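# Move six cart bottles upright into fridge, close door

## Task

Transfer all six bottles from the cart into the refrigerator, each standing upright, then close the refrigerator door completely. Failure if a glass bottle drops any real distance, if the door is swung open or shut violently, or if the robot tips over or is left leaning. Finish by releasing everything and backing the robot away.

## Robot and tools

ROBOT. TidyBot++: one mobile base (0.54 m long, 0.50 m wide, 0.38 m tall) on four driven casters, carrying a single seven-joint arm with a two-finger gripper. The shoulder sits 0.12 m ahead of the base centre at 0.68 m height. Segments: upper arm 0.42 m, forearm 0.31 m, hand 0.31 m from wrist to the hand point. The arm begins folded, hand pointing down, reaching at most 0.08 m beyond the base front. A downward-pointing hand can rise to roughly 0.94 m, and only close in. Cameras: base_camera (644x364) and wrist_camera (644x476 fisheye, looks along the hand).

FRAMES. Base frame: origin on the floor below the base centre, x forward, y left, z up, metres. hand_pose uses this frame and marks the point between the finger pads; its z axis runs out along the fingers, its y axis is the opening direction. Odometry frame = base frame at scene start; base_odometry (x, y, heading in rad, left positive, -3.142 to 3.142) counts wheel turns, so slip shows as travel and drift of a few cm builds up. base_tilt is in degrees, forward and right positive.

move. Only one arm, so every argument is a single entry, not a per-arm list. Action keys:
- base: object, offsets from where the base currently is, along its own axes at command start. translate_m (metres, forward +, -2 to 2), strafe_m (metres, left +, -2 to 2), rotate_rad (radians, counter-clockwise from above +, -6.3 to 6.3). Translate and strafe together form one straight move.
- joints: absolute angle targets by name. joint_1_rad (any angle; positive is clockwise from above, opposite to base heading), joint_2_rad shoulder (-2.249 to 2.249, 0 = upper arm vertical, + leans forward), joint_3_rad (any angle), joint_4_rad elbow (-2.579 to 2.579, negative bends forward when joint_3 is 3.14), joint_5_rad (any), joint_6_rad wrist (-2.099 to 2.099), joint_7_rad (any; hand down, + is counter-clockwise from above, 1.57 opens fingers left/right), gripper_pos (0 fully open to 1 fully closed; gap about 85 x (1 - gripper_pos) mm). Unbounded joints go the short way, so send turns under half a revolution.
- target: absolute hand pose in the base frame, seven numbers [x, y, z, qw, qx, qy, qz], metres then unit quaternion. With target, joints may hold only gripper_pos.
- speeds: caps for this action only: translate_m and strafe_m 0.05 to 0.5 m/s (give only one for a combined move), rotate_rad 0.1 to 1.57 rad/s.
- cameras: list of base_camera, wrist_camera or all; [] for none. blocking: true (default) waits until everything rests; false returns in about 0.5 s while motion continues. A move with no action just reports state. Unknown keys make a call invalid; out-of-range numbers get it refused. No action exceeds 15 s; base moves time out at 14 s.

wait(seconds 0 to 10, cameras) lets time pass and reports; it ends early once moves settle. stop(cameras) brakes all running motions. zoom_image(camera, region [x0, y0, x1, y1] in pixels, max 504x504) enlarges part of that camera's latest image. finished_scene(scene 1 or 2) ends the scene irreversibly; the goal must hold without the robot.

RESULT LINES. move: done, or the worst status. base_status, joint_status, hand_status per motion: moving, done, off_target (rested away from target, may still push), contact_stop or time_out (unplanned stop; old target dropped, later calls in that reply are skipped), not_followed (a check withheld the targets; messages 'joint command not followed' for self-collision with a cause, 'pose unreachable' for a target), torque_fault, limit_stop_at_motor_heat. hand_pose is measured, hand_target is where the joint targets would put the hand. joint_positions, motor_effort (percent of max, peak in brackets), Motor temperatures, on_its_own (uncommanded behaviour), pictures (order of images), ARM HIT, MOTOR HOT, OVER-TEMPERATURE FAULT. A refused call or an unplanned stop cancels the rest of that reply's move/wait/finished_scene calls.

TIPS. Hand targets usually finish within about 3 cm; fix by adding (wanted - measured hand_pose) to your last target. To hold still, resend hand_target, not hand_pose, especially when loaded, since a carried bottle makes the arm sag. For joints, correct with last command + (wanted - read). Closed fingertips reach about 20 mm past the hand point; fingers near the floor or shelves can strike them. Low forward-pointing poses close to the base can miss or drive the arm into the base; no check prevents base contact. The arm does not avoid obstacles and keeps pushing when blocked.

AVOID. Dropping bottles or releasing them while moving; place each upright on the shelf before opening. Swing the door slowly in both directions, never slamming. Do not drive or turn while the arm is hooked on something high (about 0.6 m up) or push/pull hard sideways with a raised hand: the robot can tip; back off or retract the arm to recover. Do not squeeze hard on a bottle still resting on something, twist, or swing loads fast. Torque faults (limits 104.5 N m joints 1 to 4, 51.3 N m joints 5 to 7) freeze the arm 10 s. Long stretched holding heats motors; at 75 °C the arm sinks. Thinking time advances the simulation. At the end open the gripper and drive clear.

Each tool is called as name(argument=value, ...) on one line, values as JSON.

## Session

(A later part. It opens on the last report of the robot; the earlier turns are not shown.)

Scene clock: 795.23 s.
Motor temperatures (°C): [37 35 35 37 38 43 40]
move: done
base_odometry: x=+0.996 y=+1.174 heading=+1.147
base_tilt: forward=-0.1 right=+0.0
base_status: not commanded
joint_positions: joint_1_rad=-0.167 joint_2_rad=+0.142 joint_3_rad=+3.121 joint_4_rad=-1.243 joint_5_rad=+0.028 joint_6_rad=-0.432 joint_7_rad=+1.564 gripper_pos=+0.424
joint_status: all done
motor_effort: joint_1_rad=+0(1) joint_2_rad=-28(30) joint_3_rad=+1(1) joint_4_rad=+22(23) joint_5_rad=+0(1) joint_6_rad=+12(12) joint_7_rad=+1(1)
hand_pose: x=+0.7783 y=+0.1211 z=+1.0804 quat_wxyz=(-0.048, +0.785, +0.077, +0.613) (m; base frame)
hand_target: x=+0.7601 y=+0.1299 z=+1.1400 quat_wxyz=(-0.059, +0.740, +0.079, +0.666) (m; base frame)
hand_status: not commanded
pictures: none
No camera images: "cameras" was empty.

move(joints={"gripper_pos": 0.0}, cameras=["wrist_camera"])

Scene clock: 800.97 s.
Motor temperatures (°C): [37 35 35 37 38 43 40]
move: done
base_odometry: x=+0.996 y=+1.174 heading=+1.147
base_tilt: forward=-0.2 right=+0.0
base_status: not commanded
joint_positions: joint_1_rad=-0.167 joint_2_rad=+0.112 joint_3_rad=+3.121 joint_4_rad=-1.243 joint_5_rad=+0.028 joint_6_rad=-0.410 joint_7_rad=+1.564 gripper_pos=+0.000
joint_status: all done
motor_effort: joint_1_rad=-1(1) joint_2_rad=-23(28) joint_3_rad=+1(1) joint_4_rad=+19(23) joint_5_rad=+0(1) joint_6_rad=+9(12) joint_7_rad=+1(1)
hand_pose: x=+0.7673 y=+0.1194 z=+1.1072 quat_wxyz=(-0.050, +0.769, +0.075, +0.633) (m; base frame)
hand_target: x=+0.7601 y=+0.1299 z=+1.1400 quat_wxyz=(-0.059, +0.740, +0.079, +0.666) (m; base frame)
hand_status: not commanded
pictures: wrist_camera
camera_calibration:
wrist_camera: T_world_to_cam=[[0.16938, -0.984845, 0.0372967, -0.0635438], [-0.150352, -0.063222, -0.986609, 1.27448], [0.974015, 0.161504, -0.158782, -0.460059], [0, 0, 0, 1]] pos_world=[0.650488, 0.0922959, 1.18674]

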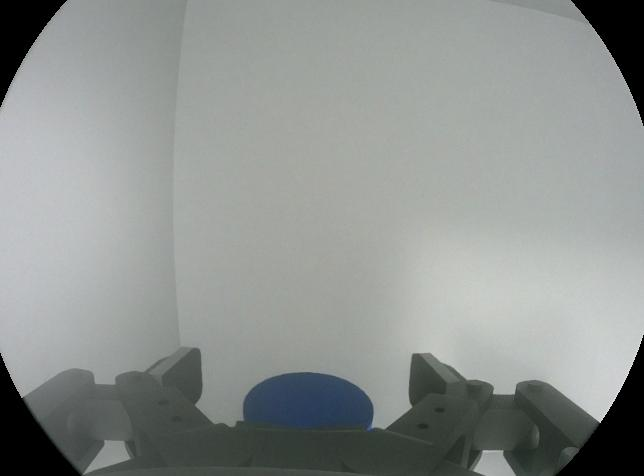

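move(base={"translate_m": -0.45}, speeds={"translate_m": 0.25}, cameras=["wrist_camera"])

move(base={"translate_m": -0.25}, joints={"joint_1_rad": 0.0, "joint_2_rad": -0.46, "joint_4_rad": -1.5, "joint_6_rad": -0.87}, cameras=["wrist_camera"])

Scene clock: 857.97 s.
Motor temperatures (°C): [37 35 35 37 38 43 40]
move: done
base_odometry: x=+0.811 y=+0.764 heading=+1.148
base_tilt: forward=-0.2 right=+0.0
base_status: done
joint_positions: joint_1_rad=-0.168 joint_2_rad=+0.101 joint_3_rad=+3.121 joint_4_rad=-1.243 joint_5_rad=+0.028 joint_6_rad=-0.410 joint_7_rad=+1.564 gripper_pos=+0.000
joint_status: not commanded
motor_effort: joint_1_rad=-1(2) joint_2_rad=-23(28) joint_3_rad=+1(2) joint_4_rad=+19(20) joint_5_rad=+0(1) joint_6_rad=+8(9) joint_7_rad=+0(2)
hand_pose: x=+0.7625 y=+0.1197 z=+1.1145 quat_wxyz=(-0.050, +0.765, +0.076, +0.638) (m; base frame)
hand_target: x=+0.7601 y=+0.1299 z=+1.1400 quat_wxyz=(-0.059, +0.740, +0.079, +0.666) (m; base frame)
hand_status: not commanded
pictures: wrist_camera
camera_calibration:
wrist_camera: T_world_to_cam=[[0.170647, -0.984625, 0.0373318, -0.0637162], [-0.139193, -0.0615966, -0.988348, 1.27427], [0.975451, 0.163462, -0.147564, -0.468009], [0, 0, 0, 1]] pos_world=[0.644763, 0.0922561, 1.19274]

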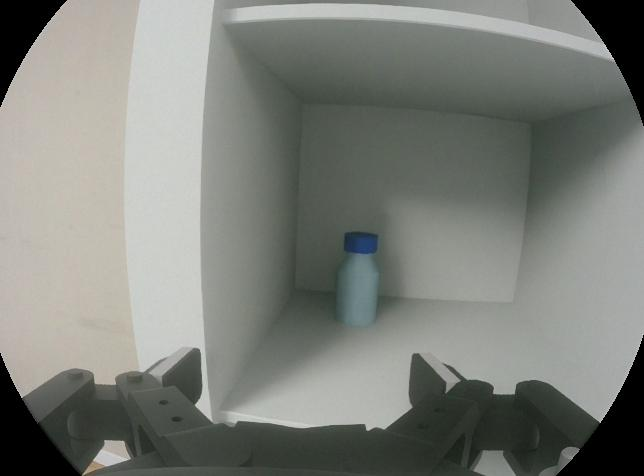

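Scene clock: 859.87 s.
Motor temperatures (°C): [37 35 35 37 38 43 40]
move: done
base_odometry: x=+0.708 y=+0.535 heading=+1.148
base_tilt: forward=-0.1 right=+0.1
base_status: done
joint_positions: joint_1_rad=-0.017 joint_2_rad=-0.461 joint_3_rad=+3.121 joint_4_rad=-1.479 joint_5_rad=+0.028 joint_6_rad=-0.782 joint_7_rad=+1.564 gripper_pos=+0.000
joint_status: all done
motor_effort: joint_1_rad=-1(1) joint_2_rad=-3(28) joint_3_rad=+1(2) joint_4_rad=+17(20) joint_5_rad=+0(1) joint_6_rad=+9(9) joint_7_rad=+1(2)
hand_pose: x=+0.5019 y=+0.0130 z=+1.1527 quat_wxyz=(+0.005, +0.783, +0.016, +0.622) (m; base frame)
hand_target: x=+0.4965 y=+0.0073 z=+1.1143 quat_wxyz=(+0.010, +0.816, +0.010, +0.578) (m; base frame)
hand_status: not commanded
pictures: wrist_camera
camera_calibration:
wrist_camera: T_world_to_cam=[[0.0106235, -0.998913, 0.0453957, -0.0545319], [-0.193082, -0.0465931, -0.980076, 1.28644], [0.981125, 0.00164673, -0.193367, -0.138745], [0, 0, 0, 1]] pos_world=[0.385093, 0.00569494, 1.23645]

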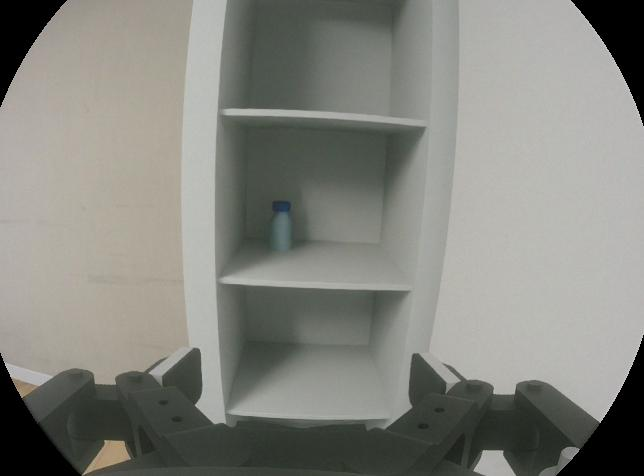

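move(base={"translate_m": -0.456, "strafe_m": -0.254, "rotate_rad": -2.331}, joints={"joint_1_rad": 0.015, "joint_2_rad": -0.48, "joint_4_rad": -1.57, "joint_6_rad": -0.93}, speeds={"translate_m": 0.3, "rotate_rad": 0.9}, cameras=["wrist_camera"])

zoom_image(camera="wrist_camera", region=[160, 120, 460, 400])

Scene clock: 873.50 s.
Motor temperatures (°C): [37 35 35 37 38 43 40]
move: done
base_odometry: x=+0.753 y=+0.015 heading=-1.182
base_tilt: forward=-0.2 right=+0.1
base_status: done
joint_positions: joint_1_rad=+0.002 joint_2_rad=-0.466 joint_3_rad=+3.121 joint_4_rad=-1.559 joint_5_rad=+0.028 joint_6_rad=-0.848 joint_7_rad=+1.564 gripper_pos=+0.000
joint_status: all done
motor_effort: joint_1_rad=+0(1) joint_2_rad=-3(7) joint_3_rad=+2(3) joint_4_rad=+17(19) joint_5_rad=+0(2) joint_6_rad=+7(10) joint_7_rad=+0(1)
hand_pose: x=+0.4991 y=+0.0046 z=+1.0900 quat_wxyz=(+0.011, +0.825, +0.008, +0.565) (m; base frame)
hand_target: x=+0.4836 y=+0.0008 z=+1.0652 quat_wxyz=(+0.015, +0.847, +0.004, +0.532) (m; base frame)
hand_status: not commanded
pictures: wrist_camera
camera_calibration:
wrist_camera: T_world_to_cam=[[-0.0052357, -0.998841, 0.0478525, -0.0548384], [-0.328332, -0.0434831, -0.943561, 1.2518], [0.944548, -0.0206517, -0.327723, 0.0167681], [0, 0, 0, 1]] pos_world=[0.394879, 0.0000034897, 1.18927]

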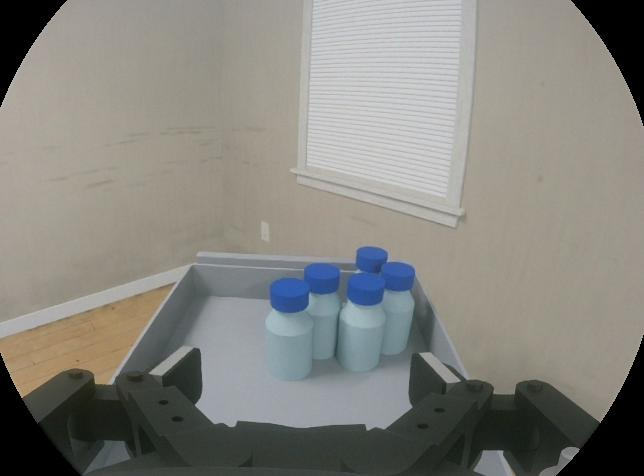

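Scaled by 1.680.

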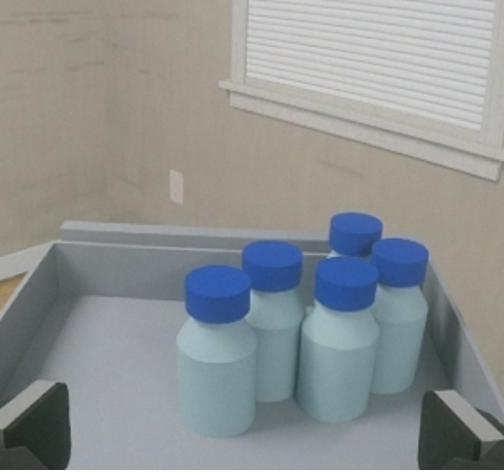

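move(base={"strafe_m": 0.024}, joints={"joint_2_rad": 0.11, "joint_4_rad": -1.706, "joint_6_rad": 0.085, "gripper_pos": 0.18}, cameras=["wrist_camera"])

Scene clock: 894.73 s.
Motor temperatures (°C): [37 34 35 37 38 42 40]
move: done
base_odometry: x=+0.775 y=+0.025 heading=-1.183
base_tilt: forward=-0.1 right=+0.0
base_status: done
joint_positions: joint_1_rad=+0.002 joint_2_rad=+0.086 joint_3_rad=+3.121 joint_4_rad=-1.687 joint_5_rad=+0.028 joint_6_rad=+0.006 joint_7_rad=+1.564 gripper_pos=+0.180
joint_status: all done
motor_effort: joint_1_rad=+0(1) joint_2_rad=-23(24) joint_3_rad=+1(3) joint_4_rad=+19(20) joint_5_rad=+0(1) joint_6_rad=+9(10) joint_7_rad=+1(2)
hand_pose: x=+0.7680 y=+0.0130 z=+0.9775 quat_wxyz=(+0.000, +0.773, +0.015, +0.635) (m; base frame)
hand_target: x=+0.7771 y=+0.0072 z=+0.9741 quat_wxyz=(+0.002, +0.761, +0.012, +0.648) (m; base frame)
hand_status: not commanded
pictures: wrist_camera
camera_calibration:
wrist_camera: T_world_to_cam=[[0.0139088, -0.999186, 0.0378584, -0.044558], [-0.159797, -0.0395967, -0.986355, 1.14666], [0.987052, 0.00766937, -0.160218, -0.470703], [0, 0, 0, 1]] pos_world=[0.648461, 0.00449218, 1.05728]

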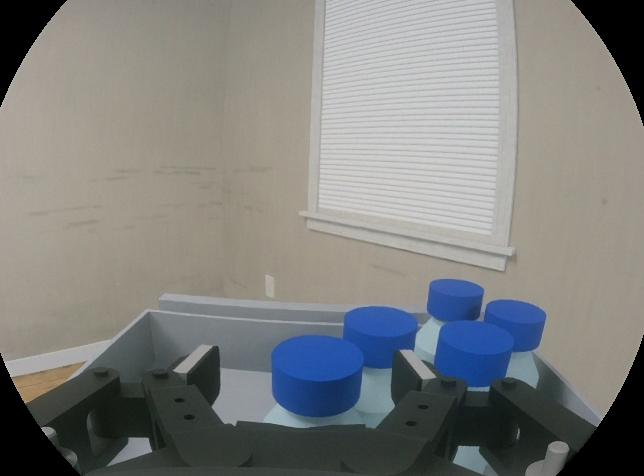

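move(base={"strafe_m": -0.005}, joints={"joint_2_rad": 0.13, "joint_4_rad": -1.775, "joint_6_rad": 0.09}, cameras=["wrist_camera"])

Scene clock: 906.30 s.
Motor temperatures (°C): [37 34 35 36 38 42 40]
move: done
base_odometry: x=+0.770 y=+0.023 heading=-1.182
base_tilt: forward=-0.1 right=+0.1
base_status: done
joint_positions: joint_1_rad=+0.005 joint_2_rad=+0.102 joint_3_rad=+3.121 joint_4_rad=-1.760 joint_5_rad=+0.028 joint_6_rad=+0.018 joint_7_rad=+1.564 gripper_pos=+0.180
joint_status: all done
motor_effort: joint_1_rad=+0(3) joint_2_rad=-22(24) joint_3_rad=+1(3) joint_4_rad=+18(20) joint_5_rad=-1(1) joint_6_rad=+8(10) joint_7_rad=+1(1)
hand_pose: x=+0.7624 y=+0.0111 z=+0.9258 quat_wxyz=(+0.001, +0.797, +0.014, +0.604) (m; base frame)
hand_target: x=+0.7722 y=+0.0072 z=+0.9207 quat_wxyz=(+0.002, +0.788, +0.012, +0.616) (m; base frame)
hand_status: not commanded
pictures: wrist_camera
camera_calibration:
wrist_camera: T_world_to_cam=[[0.0143424, -0.999187, 0.0376761, -0.0446068], [-0.236616, -0.0400014, -0.97078, 1.13879], [0.971497, 0.00500856, -0.236997, -0.390453], [0, 0, 0, 1]] pos_world=[0.649419, 0.00293813, 1.01466]

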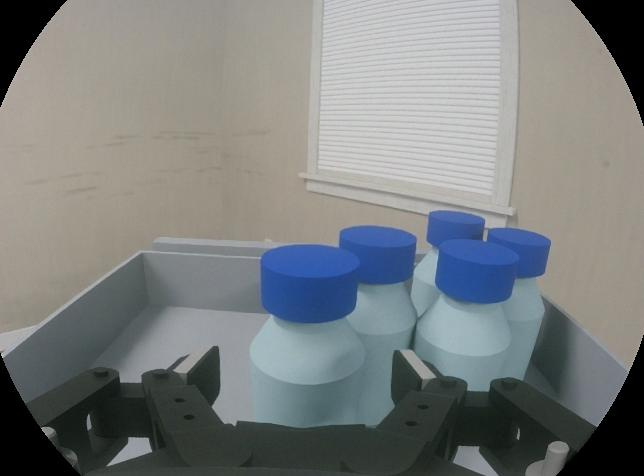

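move(base={"translate_m": 0.078}, joints={"joint_4_rad": -1.705}, speeds={"translate_m": 0.1}, cameras=["wrist_camera"])

Scene clock: 920.10 s.
Motor temperatures (°C): [37 34 35 36 38 42 40]
move: done
base_odometry: x=+0.800 y=-0.050 heading=-1.182
base_tilt: forward=-0.2 right=+0.1
base_status: done
joint_positions: joint_1_rad=+0.005 joint_2_rad=+0.107 joint_3_rad=+3.121 joint_4_rad=-1.732 joint_5_rad=+0.028 joint_6_rad=+0.020 joint_7_rad=+1.564 gripper_pos=+0.180
joint_status: all done
motor_effort: joint_1_rad=+0(1) joint_2_rad=-23(25) joint_3_rad=+1(2) joint_4_rad=+18(20) joint_5_rad=+0(1) joint_6_rad=+8(10) joint_7_rad=+1(2)
hand_pose: x=+0.7684 y=+0.0112 z=+0.9399 quat_wxyz=(+0.001, +0.789, +0.014, +0.614) (m; base frame)
hand_target: x=+0.7832 y=+0.0071 z=+0.9630 quat_wxyz=(+0.002, +0.766, +0.012, +0.643) (m; base frame)
hand_status: not commanded
pictures: wrist_camera
camera_calibration:
wrist_camera: T_world_to_cam=[[0.0133993, -0.999206, 0.037508, -0.0442933], [-0.212309, -0.0394991, -0.976404, 1.14057], [0.977111, 0.00511988, -0.21267, -0.420182], [0, 0, 0, 1]] pos_world=[0.653311, 0.00294456, 1.02596]

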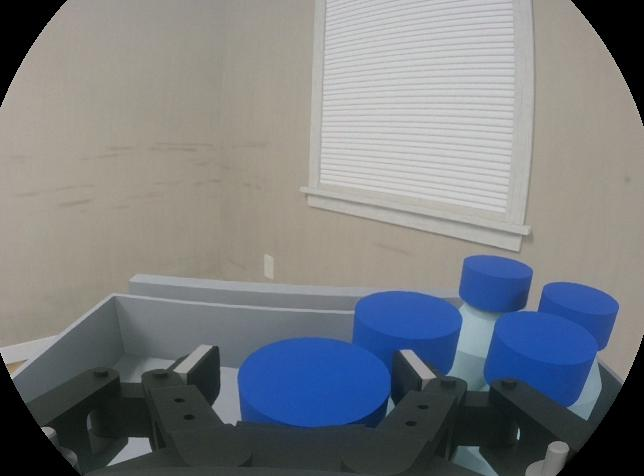

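move(joints={"gripper_pos": 0.36}, cameras=[])

move(joints={"gripper_pos": 0.55}, cameras=["wrist_camera"])

Scene clock: 926.47 s.
Motor temperatures (°C): [37 34 35 36 38 43 40]
move: done
base_odometry: x=+0.800 y=-0.050 heading=-1.182
base_tilt: forward=-0.2 right=+0.1
base_status: not commanded
joint_positions: joint_1_rad=+0.008 joint_2_rad=+0.107 joint_3_rad=+3.121 joint_4_rad=-1.732 joint_5_rad=+0.028 joint_6_rad=+0.020 joint_7_rad=+1.564 gripper_pos=+0.360
joint_status: all done
motor_effort: joint_1_rad=+0(2) joint_2_rad=-23(23) joint_3_rad=+1(1) joint_4_rad=+19(19) joint_5_rad=+0(1) joint_6_rad=+8(9) joint_7_rad=+1(1)
hand_pose: x=+0.7685 y=+0.0096 z=+0.9400 quat_wxyz=(+0.002, +0.789, +0.013, +0.614) (m; base frame)
hand_target: x=+0.7832 y=+0.0071 z=+0.9630 quat_wxyz=(+0.002, +0.766, +0.012, +0.643) (m; base frame)
hand_status: not commanded
pictures: none
No camera images: "cameras" was empty.

Scene clock: 927.07 s.
Motor temperatures (°C): [37 34 35 36 38 43 40]
move: off_target
base_odometry: x=+0.800 y=-0.050 heading=-1.182
base_tilt: forward=-0.1 right=+0.0
base_status: not commanded
joint_positions: joint_1_rad=+0.009 joint_2_rad=+0.107 joint_3_rad=+3.121 joint_4_rad=-1.732 joint_5_rad=+0.028 joint_6_rad=+0.021 joint_7_rad=+1.564 gripper_pos=+0.425
joint_status: gripper_pos off_target (ended at +0.425, target +0.550)
motor_effort: joint_1_rad=-1(2) joint_2_rad=-21(22) joint_3_rad=+2(2) joint_4_rad=+18(19) joint_5_rad=+1(1) joint_6_rad=+8(9) joint_7_rad=+1(1)
hand_pose: x=+0.7686 y=+0.0088 z=+0.9403 quat_wxyz=(+0.002, +0.789, +0.013, +0.614) (m; base frame)
hand_target: x=+0.7832 y=+0.0071 z=+0.9630 quat_wxyz=(+0.002, +0.766, +0.012, +0.643) (m; base frame)
hand_status: not commanded
pictures: wrist_camera
camera_calibration:
wrist_camera: T_world_to_cam=[[0.00980312, -0.999249, 0.0374972, -0.0438496], [-0.211378, -0.0387224, -0.976637, 1.14032], [0.977355, 0.00164799, -0.211599, -0.421381], [0, 0, 0, 1]] pos_world=[0.653308, 0.00103377, 1.02616]

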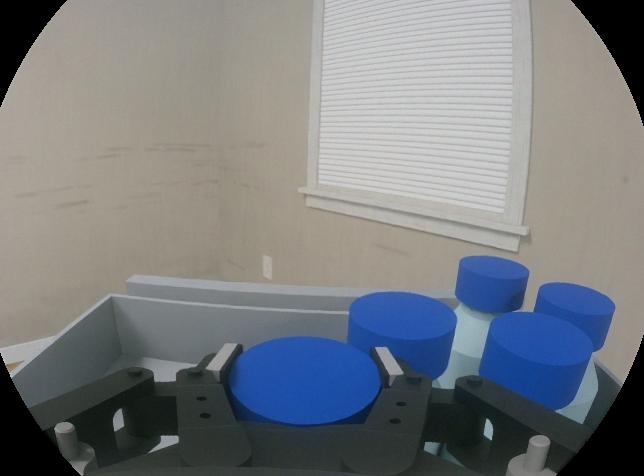

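move(joints={"joint_2_rad": 0.09, "joint_4_rad": -1.6, "joint_6_rad": -0.1, "gripper_pos": 0.62}, cameras=[])

move(joints={"joint_2_rad": 0.06, "joint_4_rad": -1.52, "joint_6_rad": -0.24}, cameras=["wrist_camera"])

Scene clock: 942.33 s.
Motor temperatures (°C): [37 34 35 36 38 43 40]
move: off_target
base_odometry: x=+0.800 y=-0.050 heading=-1.182
base_tilt: forward=-0.1 right=+0.1
base_status: not commanded
joint_positions: joint_1_rad=+0.009 joint_2_rad=+0.107 joint_3_rad=+3.121 joint_4_rad=-1.675 joint_5_rad=+0.028 joint_6_rad=-0.062 joint_7_rad=+1.564 gripper_pos=+0.425
joint_status: joint_4_rad off_target (ended at -1.675, target -1.600); gripper_pos off_target (ended at +0.425, target +0.620); the others done
motor_effort: joint_1_rad=+0(1) joint_2_rad=-28(29) joint_3_rad=+1(2) joint_4_rad=+24(24) joint_5_rad=+0(1) joint_6_rad=+13(14) joint_7_rad=+1(2)
hand_pose: x=+0.7709 y=+0.0081 z=+0.9504 quat_wxyz=(+0.003, +0.797, +0.012, +0.604) (m; base frame)
hand_target: x=+0.7725 y=+0.0056 z=+0.9958 quat_wxyz=(+0.004, +0.780, +0.010, +0.626) (m; base frame)
hand_status: not commanded
pictures: none
No camera images: "cameras" was empty.

Scene clock: 943.20 s.
Motor temperatures (°C): [37 34 35 37 38 43 40]
move: off_target
base_odometry: x=+0.800 y=-0.050 heading=-1.182
base_tilt: forward=-0.1 right=+0.1
base_status: not commanded
joint_positions: joint_1_rad=+0.009 joint_2_rad=+0.105 joint_3_rad=+3.121 joint_4_rad=-1.590 joint_5_rad=+0.028 joint_6_rad=-0.175 joint_7_rad=+1.564 gripper_pos=+0.425
joint_status: joint_4_rad off_target (ended at -1.590, target -1.520); the others done
motor_effort: joint_1_rad=+0(1) joint_2_rad=-28(29) joint_3_rad=+1(2) joint_4_rad=+23(25) joint_5_rad=+0(1) joint_6_rad=+13(15) joint_7_rad=+1(1)
hand_pose: x=+0.7722 y=+0.0071 z=+0.9698 quat_wxyz=(+0.004, +0.804, +0.011, +0.594) (m; base frame)
hand_target: x=+0.7600 y=+0.0045 z=+1.0222 quat_wxyz=(+0.006, +0.789, +0.009, +0.614) (m; base frame)
hand_status: not commanded
pictures: wrist_camera
camera_calibration:
wrist_camera: T_world_to_cam=[[0.00642611, -0.999225, 0.0388316, -0.0454021], [-0.260732, -0.0391634, -0.964617, 1.19636], [0.96539, -0.00392589, -0.260781, -0.36169], [0, 0, 0, 1]] pos_world=[0.661392, 0.0000665435, 1.06147]

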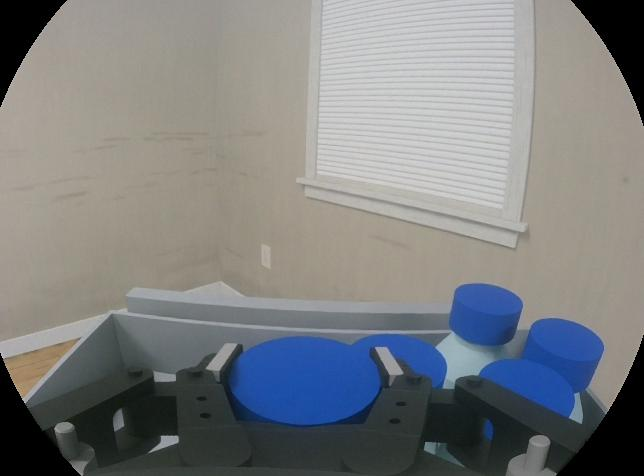

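move(joints={"joint_2_rad": -0.015, "joint_4_rad": -1.41, "joint_6_rad": -0.375}, cameras=[])

move(joints={"joint_2_rad": -0.18, "joint_4_rad": -1.22, "joint_6_rad": -0.735}, cameras=["wrist_camera"])

Scene clock: 952.07 s.
Motor temperatures (°C): [37 34 35 37 38 42 40]
move: off_target
base_odometry: x=+0.800 y=-0.050 heading=-1.182
base_tilt: forward=-0.2 right=+0.1
base_status: not commanded
joint_positions: joint_1_rad=+0.009 joint_2_rad=+0.024 joint_3_rad=+3.121 joint_4_rad=-1.474 joint_5_rad=+0.028 joint_6_rad=-0.310 joint_7_rad=+1.564 gripper_pos=+0.425
joint_status: joint_4_rad off_target (ended at -1.474, target -1.410); the others done
motor_effort: joint_1_rad=-1(1) joint_2_rad=-26(31) joint_3_rad=+1(2) joint_4_rad=+24(25) joint_5_rad=+1(1) joint_6_rad=+12(14) joint_7_rad=+1(1)
hand_pose: x=+0.7448 y=+0.0061 z=+1.0523 quat_wxyz=(+0.006, +0.786, +0.010, +0.618) (m; base frame)
hand_target: x=+0.7271 y=+0.0037 z=+1.0959 quat_wxyz=(+0.008, +0.774, +0.008, +0.633) (m; base frame)
hand_status: not commanded
pictures: none
No camera images: "cameras" was empty.

Scene clock: 953.63 s.
Motor temperatures (°C): [37 34 35 37 38 42 40]
move: done
base_odometry: x=+0.800 y=-0.050 heading=-1.182
base_tilt: forward=-0.1 right=+0.1
base_status: not commanded
joint_positions: joint_1_rad=+0.009 joint_2_rad=-0.162 joint_3_rad=+3.121 joint_4_rad=-1.276 joint_5_rad=+0.028 joint_6_rad=-0.668 joint_7_rad=+1.564 gripper_pos=+0.425
joint_status: all done
motor_effort: joint_1_rad=-1(1) joint_2_rad=-17(28) joint_3_rad=+1(2) joint_4_rad=+22(26) joint_5_rad=+0(1) joint_6_rad=+12(14) joint_7_rad=+1(1)
hand_pose: x=+0.6374 y=+0.0038 z=+1.1708 quat_wxyz=(+0.009, +0.777, +0.006, +0.629) (m; base frame)
hand_target: x=+0.6193 y=+0.0019 z=+1.1918 quat_wxyz=(+0.011, +0.775, +0.004, +0.631) (m; base frame)
hand_status: not commanded
pictures: wrist_camera
camera_calibration:
wrist_camera: T_world_to_cam=[[-0.010848, -0.999106, 0.0408669, -0.047067], [-0.17526, -0.0383369, -0.983775, 1.32285], [0.984462, -0.0178343, -0.174688, -0.292058], [0, 0, 0, 1]] pos_world=[0.518853, -0.00151944, 1.25229]

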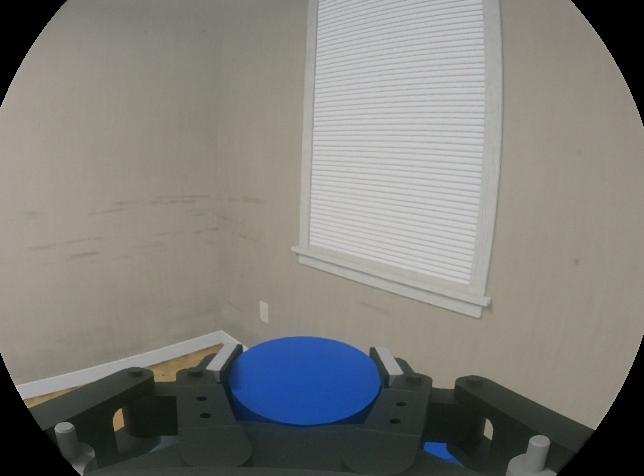

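move(base={"translate_m": -0.468, "strafe_m": 0.021, "rotate_rad": 2.328}, speeds={"translate_m": 0.35, "rotate_rad": 0.9}, cameras=[])

move(base={"translate_m": 0.4}, joints={"joint_1_rad": 0.0, "joint_2_rad": 0.197, "joint_4_rad": -0.97, "joint_6_rad": -0.53}, speeds={"translate_m": 0.25})

Scene clock: 972.37 s.
Motor temperatures (°C): [37 34 35 37 38 42 40]
move: done
base_odometry: x=+0.642 y=+0.391 heading=+1.146
base_tilt: forward=-0.2 right=+0.1
base_status: done
joint_positions: joint_1_rad=+0.013 joint_2_rad=-0.158 joint_3_rad=+3.120 joint_4_rad=-1.275 joint_5_rad=+0.028 joint_6_rad=-0.669 joint_7_rad=+1.564 gripper_pos=+0.425
joint_status: not commanded
motor_effort: joint_1_rad=-1(3) joint_2_rad=-17(23) joint_3_rad=+0(4) joint_4_rad=+22(24) joint_5_rad=+0(2) joint_6_rad=+13(14) joint_7_rad=+0(1)
hand_pose: x=+0.6390 y=+0.0016 z=+1.1686 quat_wxyz=(+0.011, +0.779, +0.005, +0.627) (m; base frame)
hand_target: x=+0.6193 y=+0.0019 z=+1.1918 quat_wxyz=(+0.011, +0.775, +0.004, +0.631) (m; base frame)
hand_status: not commanded
pictures: none
No camera images: "cameras" was empty.

Scene clock: 974.80 s.
Motor temperatures (°C): [37 34 35 37 38 42 40]
move: off_target
base_odometry: x=+0.807 y=+0.756 heading=+1.147
base_tilt: forward=-0.1 right=+0.0
base_status: done
joint_positions: joint_1_rad=+0.013 joint_2_rad=+0.216 joint_3_rad=+3.120 joint_4_rad=-1.040 joint_5_rad=+0.028 joint_6_rad=-0.632 joint_7_rad=+1.564 gripper_pos=+0.425
joint_status: joint_4_rad off_target (ended at -1.040, target -0.970); the others done
motor_effort: joint_1_rad=+0(2) joint_2_rad=-31(36) joint_3_rad=+1(2) joint_4_rad=+23(25) joint_5_rad=+0(1) joint_6_rad=+11(14) joint_7_rad=+0(1)
hand_pose: x=+0.8036 y=-0.0005 z=+1.0930 quat_wxyz=(+0.007, +0.810, +0.003, +0.586) (m; base frame)
hand_target: x=+0.7989 y=+0.0106 z=+1.1789 quat_wxyz=(+0.002, +0.750, +0.009, +0.661) (m; base frame)
hand_status: not commanded
pictures: base_camera, wrist_camera
camera_calibration:
wrist_camera: T_world_to_cam=[[-0.0101024, -0.999322, 0.0354046, -0.041002], [-0.279368, -0.0311759, -0.959678, 1.33266], [0.960131, -0.0195859, -0.278864, -0.335963], [0, 0, 0, 1]] pos_world=[0.694456, -0.00600772, 1.18668]

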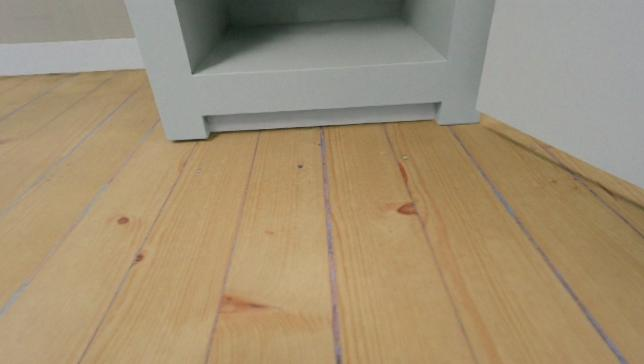

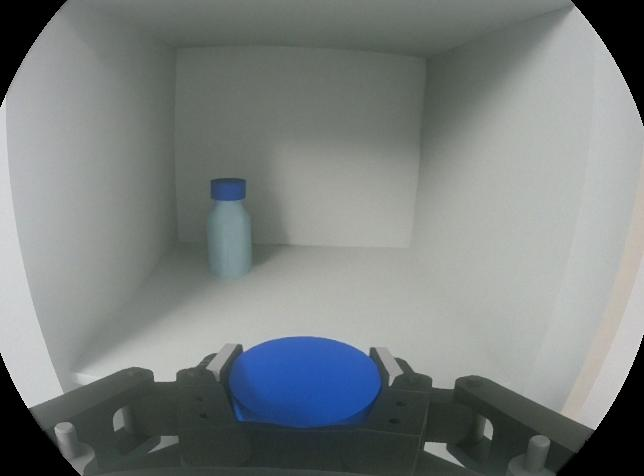

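move(joints={"joint_6_rad": -0.45}, cameras=[])

move(base={"translate_m": 0.45}, speeds={"translate_m": 0.15}, cameras=["wrist_camera"])

Scene clock: 981.80 s.
Motor temperatures (°C): [37 34 35 37 38 42 40]
move: done
base_odometry: x=+0.807 y=+0.756 heading=+1.147
base_tilt: forward=-0.2 right=+0.1
base_status: not commanded
joint_positions: joint_1_rad=+0.013 joint_2_rad=+0.216 joint_3_rad=+3.120 joint_4_rad=-1.030 joint_5_rad=+0.028 joint_6_rad=-0.543 joint_7_rad=+1.564 gripper_pos=+0.425
joint_status: all done
motor_effort: joint_1_rad=-1(1) joint_2_rad=-31(34) joint_3_rad=+0(1) joint_4_rad=+23(25) joint_5_rad=+0(1) joint_6_rad=+13(16) joint_7_rad=+1(1)
hand_pose: x=+0.8108 y=+0.0000 z=+1.1257 quat_wxyz=(+0.007, +0.780, +0.004, +0.626) (m; base frame)
hand_target: x=+0.8010 y=+0.0111 z=+1.2037 quat_wxyz=(+0.001, +0.723, +0.010, +0.691) (m; base frame)
hand_status: not commanded
pictures: none
No camera images: "cameras" was empty.

Scene clock: 985.43 s.
Motor temperatures (°C): [37 34 35 37 38 42 40]
move: done
base_odometry: x=+0.993 y=+1.166 heading=+1.147
base_tilt: forward=-0.1 right=+0.0
base_status: done
joint_positions: joint_1_rad=+0.013 joint_2_rad=+0.217 joint_3_rad=+3.120 joint_4_rad=-1.030 joint_5_rad=+0.028 joint_6_rad=-0.543 joint_7_rad=+1.564 gripper_pos=+0.425
joint_status: not commanded
motor_effort: joint_1_rad=-1(1) joint_2_rad=-32(37) joint_3_rad=+1(2) joint_4_rad=+23(24) joint_5_rad=+0(1) joint_6_rad=+13(14) joint_7_rad=+1(1)
hand_pose: x=+0.8111 y=+0.0001 z=+1.1252 quat_wxyz=(+0.007, +0.780, +0.004, +0.626) (m; base frame)
hand_target: x=+0.8010 y=+0.0111 z=+1.2037 quat_wxyz=(+0.001, +0.723, +0.010, +0.691) (m; base frame)
hand_status: not commanded
pictures: wrist_camera
camera_calibration:
wrist_camera: T_world_to_cam=[[-0.0114506, -0.999344, 0.0343639, -0.0391488], [-0.183796, -0.0316772, -0.982454, 1.31379], [0.982898, -0.0175657, -0.183312, -0.460129], [0, 0, 0, 1]] pos_world=[0.693279, -0.00558859, 1.20773]

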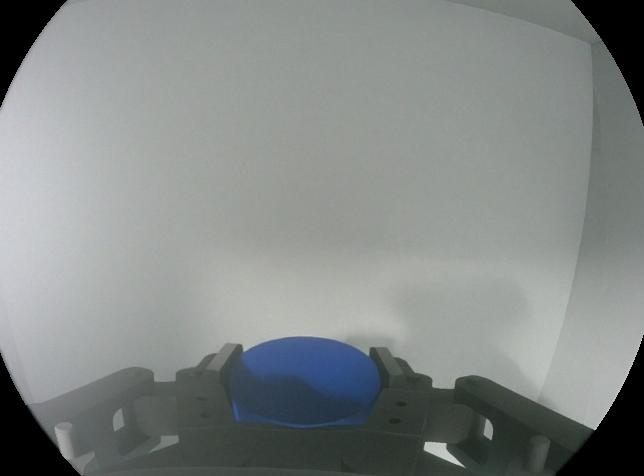

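move(joints={"joint_2_rad": 0.15, "joint_4_rad": -1.13, "joint_6_rad": -0.395}, cameras=[])

Scene clock: 992.40 s.
Motor temperatures (°C): [37 34 35 37 38 43 40]
move: done
base_odometry: x=+0.993 y=+1.166 heading=+1.147
base_tilt: forward=-0.1 right=+0.0
base_status: not commanded
joint_positions: joint_1_rad=+0.013 joint_2_rad=+0.207 joint_3_rad=+3.120 joint_4_rad=-1.134 joint_5_rad=+0.028 joint_6_rad=-0.498 joint_7_rad=+1.564 gripper_pos=+0.425
joint_status: all done
motor_effort: joint_1_rad=-1(2) joint_2_rad=-32(34) joint_3_rad=+0(1) joint_4_rad=+23(24) joint_5_rad=+0(1) joint_6_rad=+12(14) joint_7_rad=+1(1)
hand_pose: x=+0.8113 y=+0.0009 z=+1.0830 quat_wxyz=(+0.007, +0.795, +0.005, +0.606) (m; base frame)
hand_target: x=+0.7922 y=+0.0122 z=+1.1557 quat_wxyz=(+0.001, +0.743, +0.011, +0.669) (m; base frame)
hand_status: not commanded
pictures: none
No camera images: "cameras" was empty.

move(joints={"joint_2_rad": 0.145, "joint_4_rad": -1.15, "joint_6_rad": -0.375}, cameras=[])

move(joints={"joint_2_rad": 0.14, "joint_4_rad": -1.17, "joint_6_rad": -0.36}, cameras=[])

Scene clock: 997.03 s.
Motor temperatures (°C): [37 34 35 37 38 43 40]
move: done
base_odometry: x=+0.993 y=+1.166 heading=+1.147
base_tilt: forward=-0.1 right=+0.1
base_status: not commanded
joint_positions: joint_1_rad=+0.013 joint_2_rad=+0.200 joint_3_rad=+3.120 joint_4_rad=-1.154 joint_5_rad=+0.028 joint_6_rad=-0.474 joint_7_rad=+1.564 gripper_pos=+0.425
joint_status: all done
motor_effort: joint_1_rad=-1(1) joint_2_rad=-31(31) joint_3_rad=+1(1) joint_4_rad=+23(23) joint_5_rad=+0(1) joint_6_rad=+13(13) joint_7_rad=+1(1)
hand_pose: x=+0.8105 y=+0.0011 z=+1.0828 quat_wxyz=(+0.007, +0.792, +0.005, +0.611) (m; base frame)
hand_target: x=+0.7916 y=+0.0125 z=+1.1530 quat_wxyz=(+0.001, +0.741, +0.012, +0.671) (m; base frame)
hand_status: not commanded
pictures: none
No camera images: "cameras" was empty.

Scene clock: 997.60 s.
Motor temperatures (°C): [37 34 35 37 38 43 40]
move: done
base_odometry: x=+0.993 y=+1.166 heading=+1.147
base_tilt: forward=-0.2 right=+0.1
base_status: not commanded
joint_positions: joint_1_rad=+0.013 joint_2_rad=+0.193 joint_3_rad=+3.120 joint_4_rad=-1.171 joint_5_rad=+0.028 joint_6_rad=-0.456 joint_7_rad=+1.564 gripper_pos=+0.425
joint_status: all done
motor_effort: joint_1_rad=+0(1) joint_2_rad=-30(31) joint_3_rad=+1(1) joint_4_rad=+22(23) joint_5_rad=+0(1) joint_6_rad=+12(13) joint_7_rad=+1(1)
hand_pose: x=+0.8089 y=+0.0014 z=+1.0828 quat_wxyz=(+0.007, +0.789, +0.006, +0.614) (m; base frame)
hand_target: x=+0.7908 y=+0.0126 z=+1.1488 quat_wxyz=(+0.001, +0.741, +0.012, +0.671) (m; base frame)
hand_status: not commanded
pictures: none
No camera images: "cameras" was empty.

move(joints={"joint_2_rad": 0.135, "joint_4_rad": -1.19, "joint_6_rad": -0.352}, cameras=[])

move(joints={"gripper_pos": 0.0}, cameras=["wrist_camera"])

Scene clock: 1011.67 s.
Motor temperatures (°C): [37 35 35 37 38 43 40]
move: done
base_odometry: x=+0.993 y=+1.166 heading=+1.147
base_tilt: forward=-0.1 right=+0.0
base_status: not commanded
joint_positions: joint_1_rad=+0.013 joint_2_rad=+0.185 joint_3_rad=+3.120 joint_4_rad=-1.187 joint_5_rad=+0.028 joint_6_rad=-0.442 joint_7_rad=+1.564 gripper_pos=+0.425
joint_status: all done
motor_effort: joint_1_rad=-1(1) joint_2_rad=-29(31) joint_3_rad=+1(1) joint_4_rad=+22(23) joint_5_rad=-1(1) joint_6_rad=+11(12) joint_7_rad=+0(1)
hand_pose: x=+0.8065 y=+0.0015 z=+1.0827 quat_wxyz=(+0.007, +0.788, +0.006, +0.616) (m; base frame)
hand_target: x=+0.7897 y=+0.0128 z=+1.1423 quat_wxyz=(+0.001, +0.744, +0.012, +0.669) (m; base frame)
hand_status: not commanded
pictures: none
No camera images: "cameras" was empty.

Scene clock: 1012.67 s.
Motor temperatures (°C): [37 35 35 37 38 43 40]
move: done
base_odometry: x=+0.993 y=+1.166 heading=+1.147
base_tilt: forward=-0.2 right=+0.1
base_status: not commanded
joint_positions: joint_1_rad=+0.013 joint_2_rad=+0.154 joint_3_rad=+3.120 joint_4_rad=-1.187 joint_5_rad=+0.028 joint_6_rad=-0.422 joint_7_rad=+1.564 gripper_pos=+0.000
joint_status: all done
motor_effort: joint_1_rad=+0(1) joint_2_rad=-25(30) joint_3_rad=+1(1) joint_4_rad=+19(22) joint_5_rad=+0(1) joint_6_rad=+8(12) joint_7_rad=+0(1)
hand_pose: x=+0.7950 y=+0.0019 z=+1.1097 quat_wxyz=(+0.007, +0.772, +0.006, +0.636) (m; base frame)
hand_target: x=+0.7897 y=+0.0128 z=+1.1423 quat_wxyz=(+0.001, +0.744, +0.012, +0.669) (m; base frame)
hand_status: not commanded
pictures: wrist_camera
camera_calibration:
wrist_camera: T_world_to_cam=[[-0.00877661, -0.999308, 0.0361428, -0.0411528], [-0.157385, -0.0343133, -0.986941, 1.27962], [0.987498, -0.0143503, -0.156975, -0.480041], [0, 0, 0, 1]] pos_world=[0.675071, -0.00410532, 1.18904]

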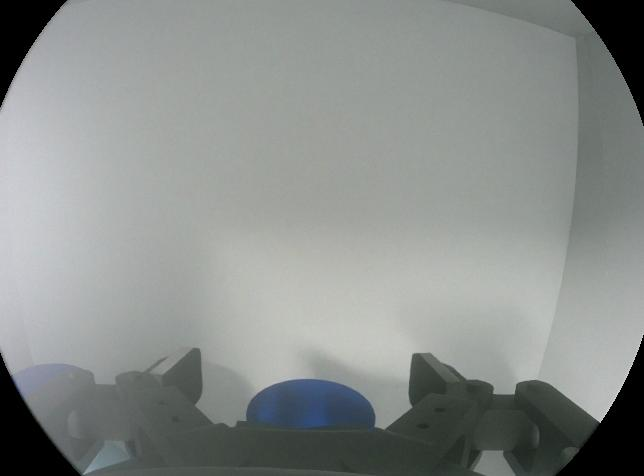

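move(base={"translate_m": -0.43}, speeds={"translate_m": 0.25}, cameras=["wrist_camera"])

move(base={"translate_m": -0.907, "strafe_m": -0.007, "rotate_rad": -2.097}, joints={"joint_1_rad": 0.0, "joint_2_rad": -0.48, "joint_4_rad": -1.57, "joint_6_rad": -0.93, "gripper_pos": 0.25}, speeds={"translate_m": 0.35, "rotate_rad": 0.6}, cameras=["wrist_camera"])

zoom_image(camera="wrist_camera", region=[160, 120, 460, 400])

Scene clock: 1054.33 s.
Motor temperatures (°C): [37 35 35 37 38 43 40]
move: done
base_odometry: x=+0.816 y=+0.774 heading=+1.148
base_tilt: forward=-0.1 right=+0.1
base_status: done
joint_positions: joint_1_rad=+0.012 joint_2_rad=+0.142 joint_3_rad=+3.120 joint_4_rad=-1.187 joint_5_rad=+0.028 joint_6_rad=-0.422 joint_7_rad=+1.564 gripper_pos=+0.000
joint_status: not commanded
motor_effort: joint_1_rad=+0(2) joint_2_rad=-24(29) joint_3_rad=+1(2) joint_4_rad=+19(20) joint_5_rad=+1(1) joint_6_rad=+8(9) joint_7_rad=+1(1)
hand_pose: x=+0.7898 y=+0.0028 z=+1.1180 quat_wxyz=(+0.006, +0.768, +0.006, +0.641) (m; base frame)
hand_target: x=+0.7897 y=+0.0128 z=+1.1423 quat_wxyz=(+0.001, +0.744, +0.012, +0.669) (m; base frame)
hand_status: not commanded
pictures: wrist_camera
camera_calibration:
wrist_camera: T_world_to_cam=[[-0.00789936, -0.999314, 0.0361888, -0.0412851], [-0.14496, -0.0346633, -0.98883, 1.27932], [0.989406, -0.0130571, -0.144587, -0.488911], [0, 0, 0, 1]] pos_world=[0.668856, -0.00329508, 1.19583]

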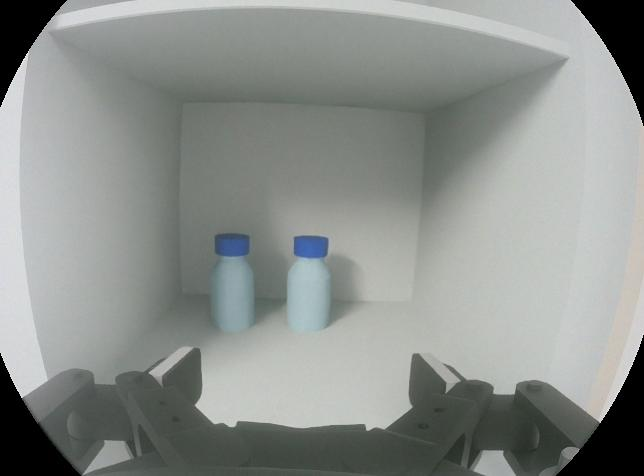

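Scene clock: 1058.50 s.
Motor temperatures (°C): [37 35 35 37 38 43 40]
move: done
base_odometry: x=+0.450 y=-0.056 heading=-0.948
base_tilt: forward=-0.2 right=+0.0
base_status: done
joint_positions: joint_1_rad=+0.001 joint_2_rad=-0.467 joint_3_rad=+3.120 joint_4_rad=-1.549 joint_5_rad=+0.028 joint_6_rad=-0.845 joint_7_rad=+1.564 gripper_pos=+0.250
joint_status: all done
motor_effort: joint_1_rad=-1(3) joint_2_rad=-3(29) joint_3_rad=+2(3) joint_4_rad=+17(20) joint_5_rad=+0(1) joint_6_rad=+8(9) joint_7_rad=+1(1)
hand_pose: x=+0.4984 y=+0.0058 z=+1.0965 quat_wxyz=(+0.011, +0.821, +0.009, +0.571) (m; base frame)
hand_target: x=+0.4835 y=+0.0063 z=+1.0652 quat_wxyz=(+0.011, +0.847, +0.010, +0.532) (m; base frame)
hand_status: not commanded
pictures: wrist_camera
camera_calibration:
wrist_camera: T_world_to_cam=[[-0.00335362, -0.998834, 0.0481691, -0.055258], [-0.315979, -0.044643, -0.947715, 1.25616], [0.94876, -0.0183987, -0.315461, 0.00396997], [0, 0, 0, 1]] pos_world=[0.39297, 0.000958399, 1.1944]

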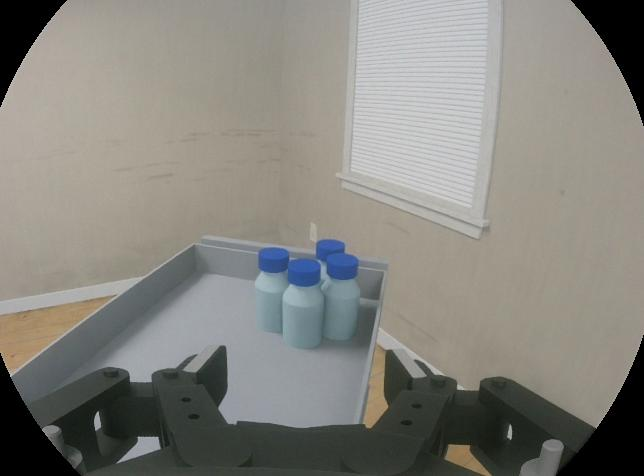

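Scaled by 1.680.

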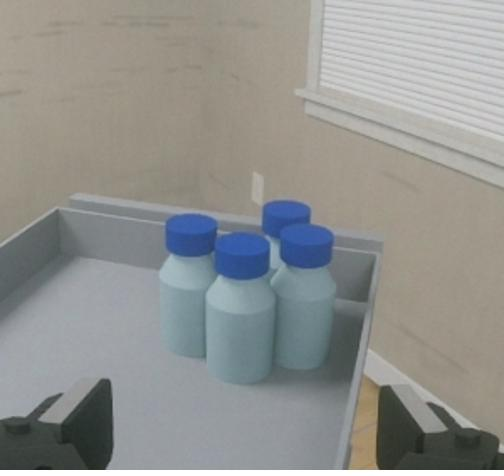

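move(joints={"joint_2_rad": 0.25, "joint_4_rad": -1.575, "joint_6_rad": 0.05, "gripper_pos": 0.26}, cameras=["wrist_camera"])

Scene clock: 1077.20 s.
Motor temperatures (°C): [37 35 35 37 38 43 40]
move: done
base_odometry: x=+0.450 y=-0.056 heading=-0.948
base_tilt: forward=-0.2 right=+0.1
base_status: not commanded
joint_positions: joint_1_rad=+0.001 joint_2_rad=+0.221 joint_3_rad=+3.120 joint_4_rad=-1.559 joint_5_rad=+0.028 joint_6_rad=-0.029 joint_7_rad=+1.564 gripper_pos=+0.260
joint_status: all done
motor_effort: joint_1_rad=-1(1) joint_2_rad=-26(29) joint_3_rad=+1(2) joint_4_rad=+18(20) joint_5_rad=-1(2) joint_6_rad=+9(9) joint_7_rad=+1(1)
hand_pose: x=+0.8208 y=+0.0140 z=+0.9542 quat_wxyz=(-0.001, +0.786, +0.015, +0.618) (m; base frame)
hand_target: x=+0.8317 y=+0.0168 z=+0.9474 quat_wxyz=(-0.003, +0.775, +0.016, +0.631) (m; base frame)
hand_status: not commanded
pictures: wrist_camera
camera_calibration:
wrist_camera: T_world_to_cam=[[0.0160894, -0.999247, 0.0353144, -0.0428001], [-0.200586, -0.0378267, -0.978946, 1.15856], [0.979544, 0.00866703, -0.201044, -0.481489], [0, 0, 0, 1]] pos_world=[0.704719, 0.00522978, 1.03888]

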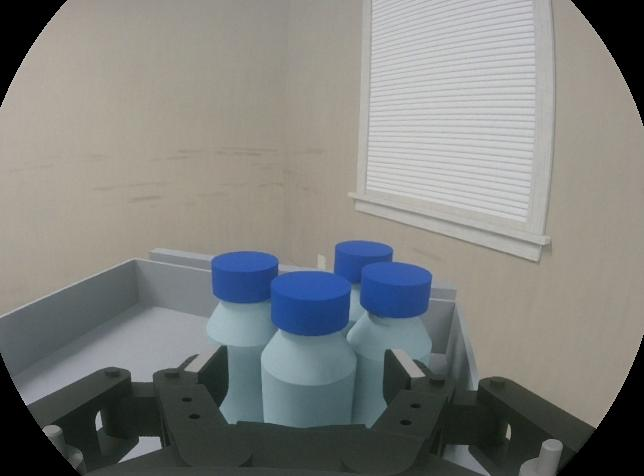

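move(joints={"joint_2_rad": 0.258, "joint_4_rad": -1.613, "joint_6_rad": 0.08}, cameras=[])

move(base={"translate_m": 0.085}, speeds={"translate_m": 0.12}, cameras=["wrist_camera"])

zoom_image(camera="wrist_camera", region=[170, 220, 470, 460])

Scene clock: 1092.30 s.
Motor temperatures (°C): [37 35 35 36 38 43 40]
move: done
base_odometry: x=+0.450 y=-0.056 heading=-0.948
base_tilt: forward=-0.2 right=+0.1
base_status: not commanded
joint_positions: joint_1_rad=+0.001 joint_2_rad=+0.224 joint_3_rad=+3.120 joint_4_rad=-1.596 joint_5_rad=+0.028 joint_6_rad=+0.007 joint_7_rad=+1.564 gripper_pos=+0.260
joint_status: all done
motor_effort: joint_1_rad=+0(1) joint_2_rad=-27(27) joint_3_rad=+0(1) joint_4_rad=+18(19) joint_5_rad=+1(1) joint_6_rad=+9(10) joint_7_rad=+1(1)
hand_pose: x=+0.8190 y=+0.0143 z=+0.9399 quat_wxyz=(-0.001, +0.787, +0.015, +0.616) (m; base frame)
hand_target: x=+0.8299 y=+0.0171 z=+0.9278 quat_wxyz=(-0.004, +0.780, +0.016, +0.625) (m; base frame)
hand_status: not commanded
pictures: none
No camera images: "cameras" was empty.

Scene clock: 1093.57 s.
Motor temperatures (°C): [37 35 35 36 38 43 40]
move: done
base_odometry: x=+0.500 y=-0.125 heading=-0.949
base_tilt: forward=-0.1 right=+0.0
base_status: done
joint_positions: joint_1_rad=+0.001 joint_2_rad=+0.231 joint_3_rad=+3.120 joint_4_rad=-1.597 joint_5_rad=+0.028 joint_6_rad=+0.008 joint_7_rad=+1.564 gripper_pos=+0.260
joint_status: not commanded
motor_effort: joint_1_rad=-1(2) joint_2_rad=-27(29) joint_3_rad=+1(2) joint_4_rad=+19(20) joint_5_rad=+0(1) joint_6_rad=+8(9) joint_7_rad=+1(1)
hand_pose: x=+0.8208 y=+0.0143 z=+0.9346 quat_wxyz=(-0.002, +0.789, +0.015, +0.614) (m; base frame)
hand_target: x=+0.8299 y=+0.0171 z=+0.9278 quat_wxyz=(-0.004, +0.780, +0.016, +0.625) (m; base frame)
hand_status: not commanded
pictures: wrist_camera
camera_calibration:
wrist_camera: T_world_to_cam=[[0.0175321, -0.999237, 0.0348914, -0.0425764], [-0.212575, -0.0378242, -0.976412, 1.14683], [0.976987, 0.00970153, -0.213076, -0.472057], [0, 0, 0, 1]] pos_world=[0.705728, 0.00541366, 1.02068]

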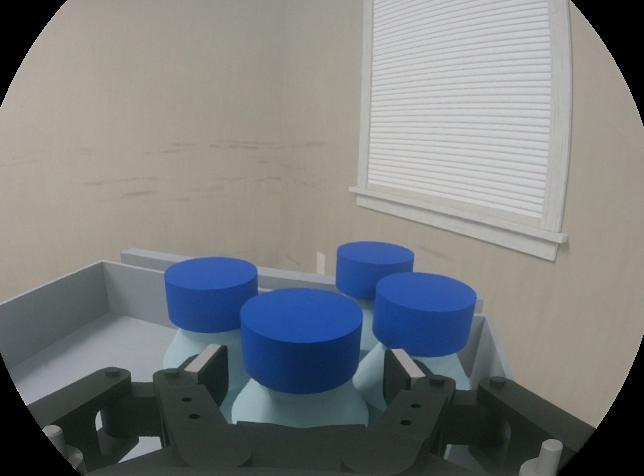

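Scaled by 1.680.

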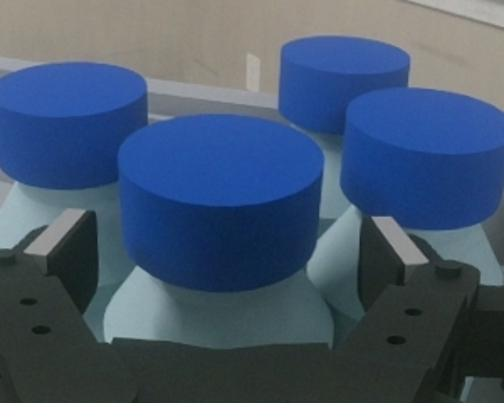

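move(base={"translate_m": 0.028, "strafe_m": 0.003}, speeds={"translate_m": 0.06}, cameras=["wrist_camera"])

zoom_image(camera="wrist_camera", region=[170, 220, 470, 460])

Scene clock: 1104.00 s.
Motor temperatures (°C): [37 35 35 36 38 43 40]
move: done
base_odometry: x=+0.519 y=-0.147 heading=-0.949
base_tilt: forward=-0.1 right=+0.0
base_status: done
joint_positions: joint_1_rad=+0.001 joint_2_rad=+0.233 joint_3_rad=+3.120 joint_4_rad=-1.597 joint_5_rad=+0.028 joint_6_rad=+0.008 joint_7_rad=+1.564 gripper_pos=+0.260
joint_status: not commanded
motor_effort: joint_1_rad=+0(2) joint_2_rad=-27(30) joint_3_rad=+1(2) joint_4_rad=+19(19) joint_5_rad=+0(1) joint_6_rad=+8(9) joint_7_rad=+1(1)
hand_pose: x=+0.8213 y=+0.0143 z=+0.9332 quat_wxyz=(-0.002, +0.790, +0.015, +0.613) (m; base frame)
hand_target: x=+0.8299 y=+0.0171 z=+0.9278 quat_wxyz=(-0.004, +0.780, +0.016, +0.625) (m; base frame)
hand_status: not commanded
pictures: wrist_camera
camera_calibration:
wrist_camera: T_world_to_cam=[[0.0176019, -0.999237, 0.0348529, -0.0425572], [-0.214405, -0.0378197, -0.976012, 1.14672], [0.976586, 0.00970701, -0.214907, -0.470811], [0, 0, 0, 1]] pos_world=[0.706399, 0.00541384, 1.01951]

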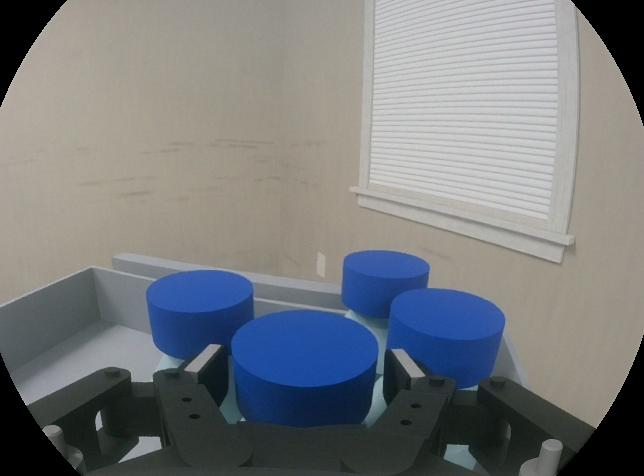

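Scaled by 1.680.

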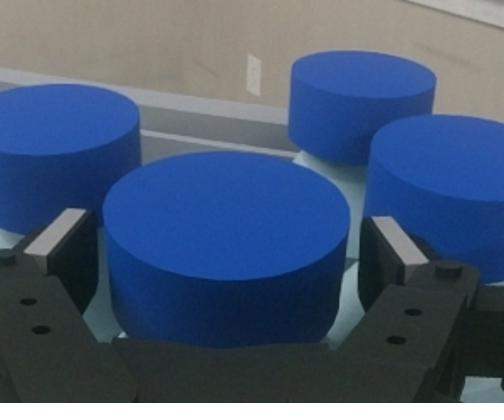

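move(joints={"gripper_pos": 0.36}, cameras=[])

move(joints={"gripper_pos": 0.57}, cameras=["wrist_camera"])

Scene clock: 1110.43 s.
Motor temperatures (°C): [37 35 35 36 38 43 40]
move: done
base_odometry: x=+0.519 y=-0.147 heading=-0.949
base_tilt: forward=-0.2 right=+0.1
base_status: not commanded
joint_positions: joint_1_rad=+0.001 joint_2_rad=+0.233 joint_3_rad=+3.120 joint_4_rad=-1.597 joint_5_rad=+0.028 joint_6_rad=+0.008 joint_7_rad=+1.564 gripper_pos=+0.360
joint_status: all done
motor_effort: joint_1_rad=+0(1) joint_2_rad=-27(27) joint_3_rad=+1(1) joint_4_rad=+19(19) joint_5_rad=-1(1) joint_6_rad=+10(10) joint_7_rad=+0(1)
hand_pose: x=+0.8213 y=+0.0143 z=+0.9332 quat_wxyz=(-0.002, +0.790, +0.015, +0.613) (m; base frame)
hand_target: x=+0.8299 y=+0.0171 z=+0.9278 quat_wxyz=(-0.004, +0.780, +0.016, +0.625) (m; base frame)
hand_status: not commanded
pictures: none
No camera images: "cameras" was empty.

Scene clock: 1111.07 s.
Motor temperatures (°C): [37 35 35 36 38 43 40]
move: off_target
base_odometry: x=+0.518 y=-0.147 heading=-0.949
base_tilt: forward=-0.2 right=+0.1
base_status: not commanded
joint_positions: joint_1_rad=+0.001 joint_2_rad=+0.233 joint_3_rad=+3.120 joint_4_rad=-1.597 joint_5_rad=+0.028 joint_6_rad=+0.008 joint_7_rad=+1.564 gripper_pos=+0.432
joint_status: gripper_pos off_target (ended at +0.432, target +0.570)
motor_effort: joint_1_rad=+0(1) joint_2_rad=-26(27) joint_3_rad=+1(2) joint_4_rad=+19(19) joint_5_rad=+0(1) joint_6_rad=+8(10) joint_7_rad=+1(1)
hand_pose: x=+0.8213 y=+0.0143 z=+0.9334 quat_wxyz=(-0.002, +0.790, +0.015, +0.613) (m; base frame)
hand_target: x=+0.8299 y=+0.0171 z=+0.9278 quat_wxyz=(-0.004, +0.780, +0.016, +0.625) (m; base frame)
hand_status: not commanded
pictures: wrist_camera
camera_calibration:
wrist_camera: T_world_to_cam=[[0.0175962, -0.999238, 0.0348476, -0.0425486], [-0.213899, -0.0378082, -0.976124, 1.14656], [0.976697, 0.00972224, -0.214401, -0.47138], [0, 0, 0, 1]] pos_world=[0.706392, 0.00541603, 1.0196]

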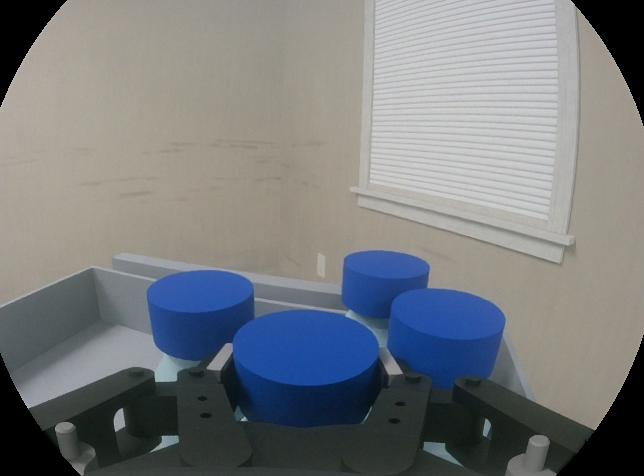

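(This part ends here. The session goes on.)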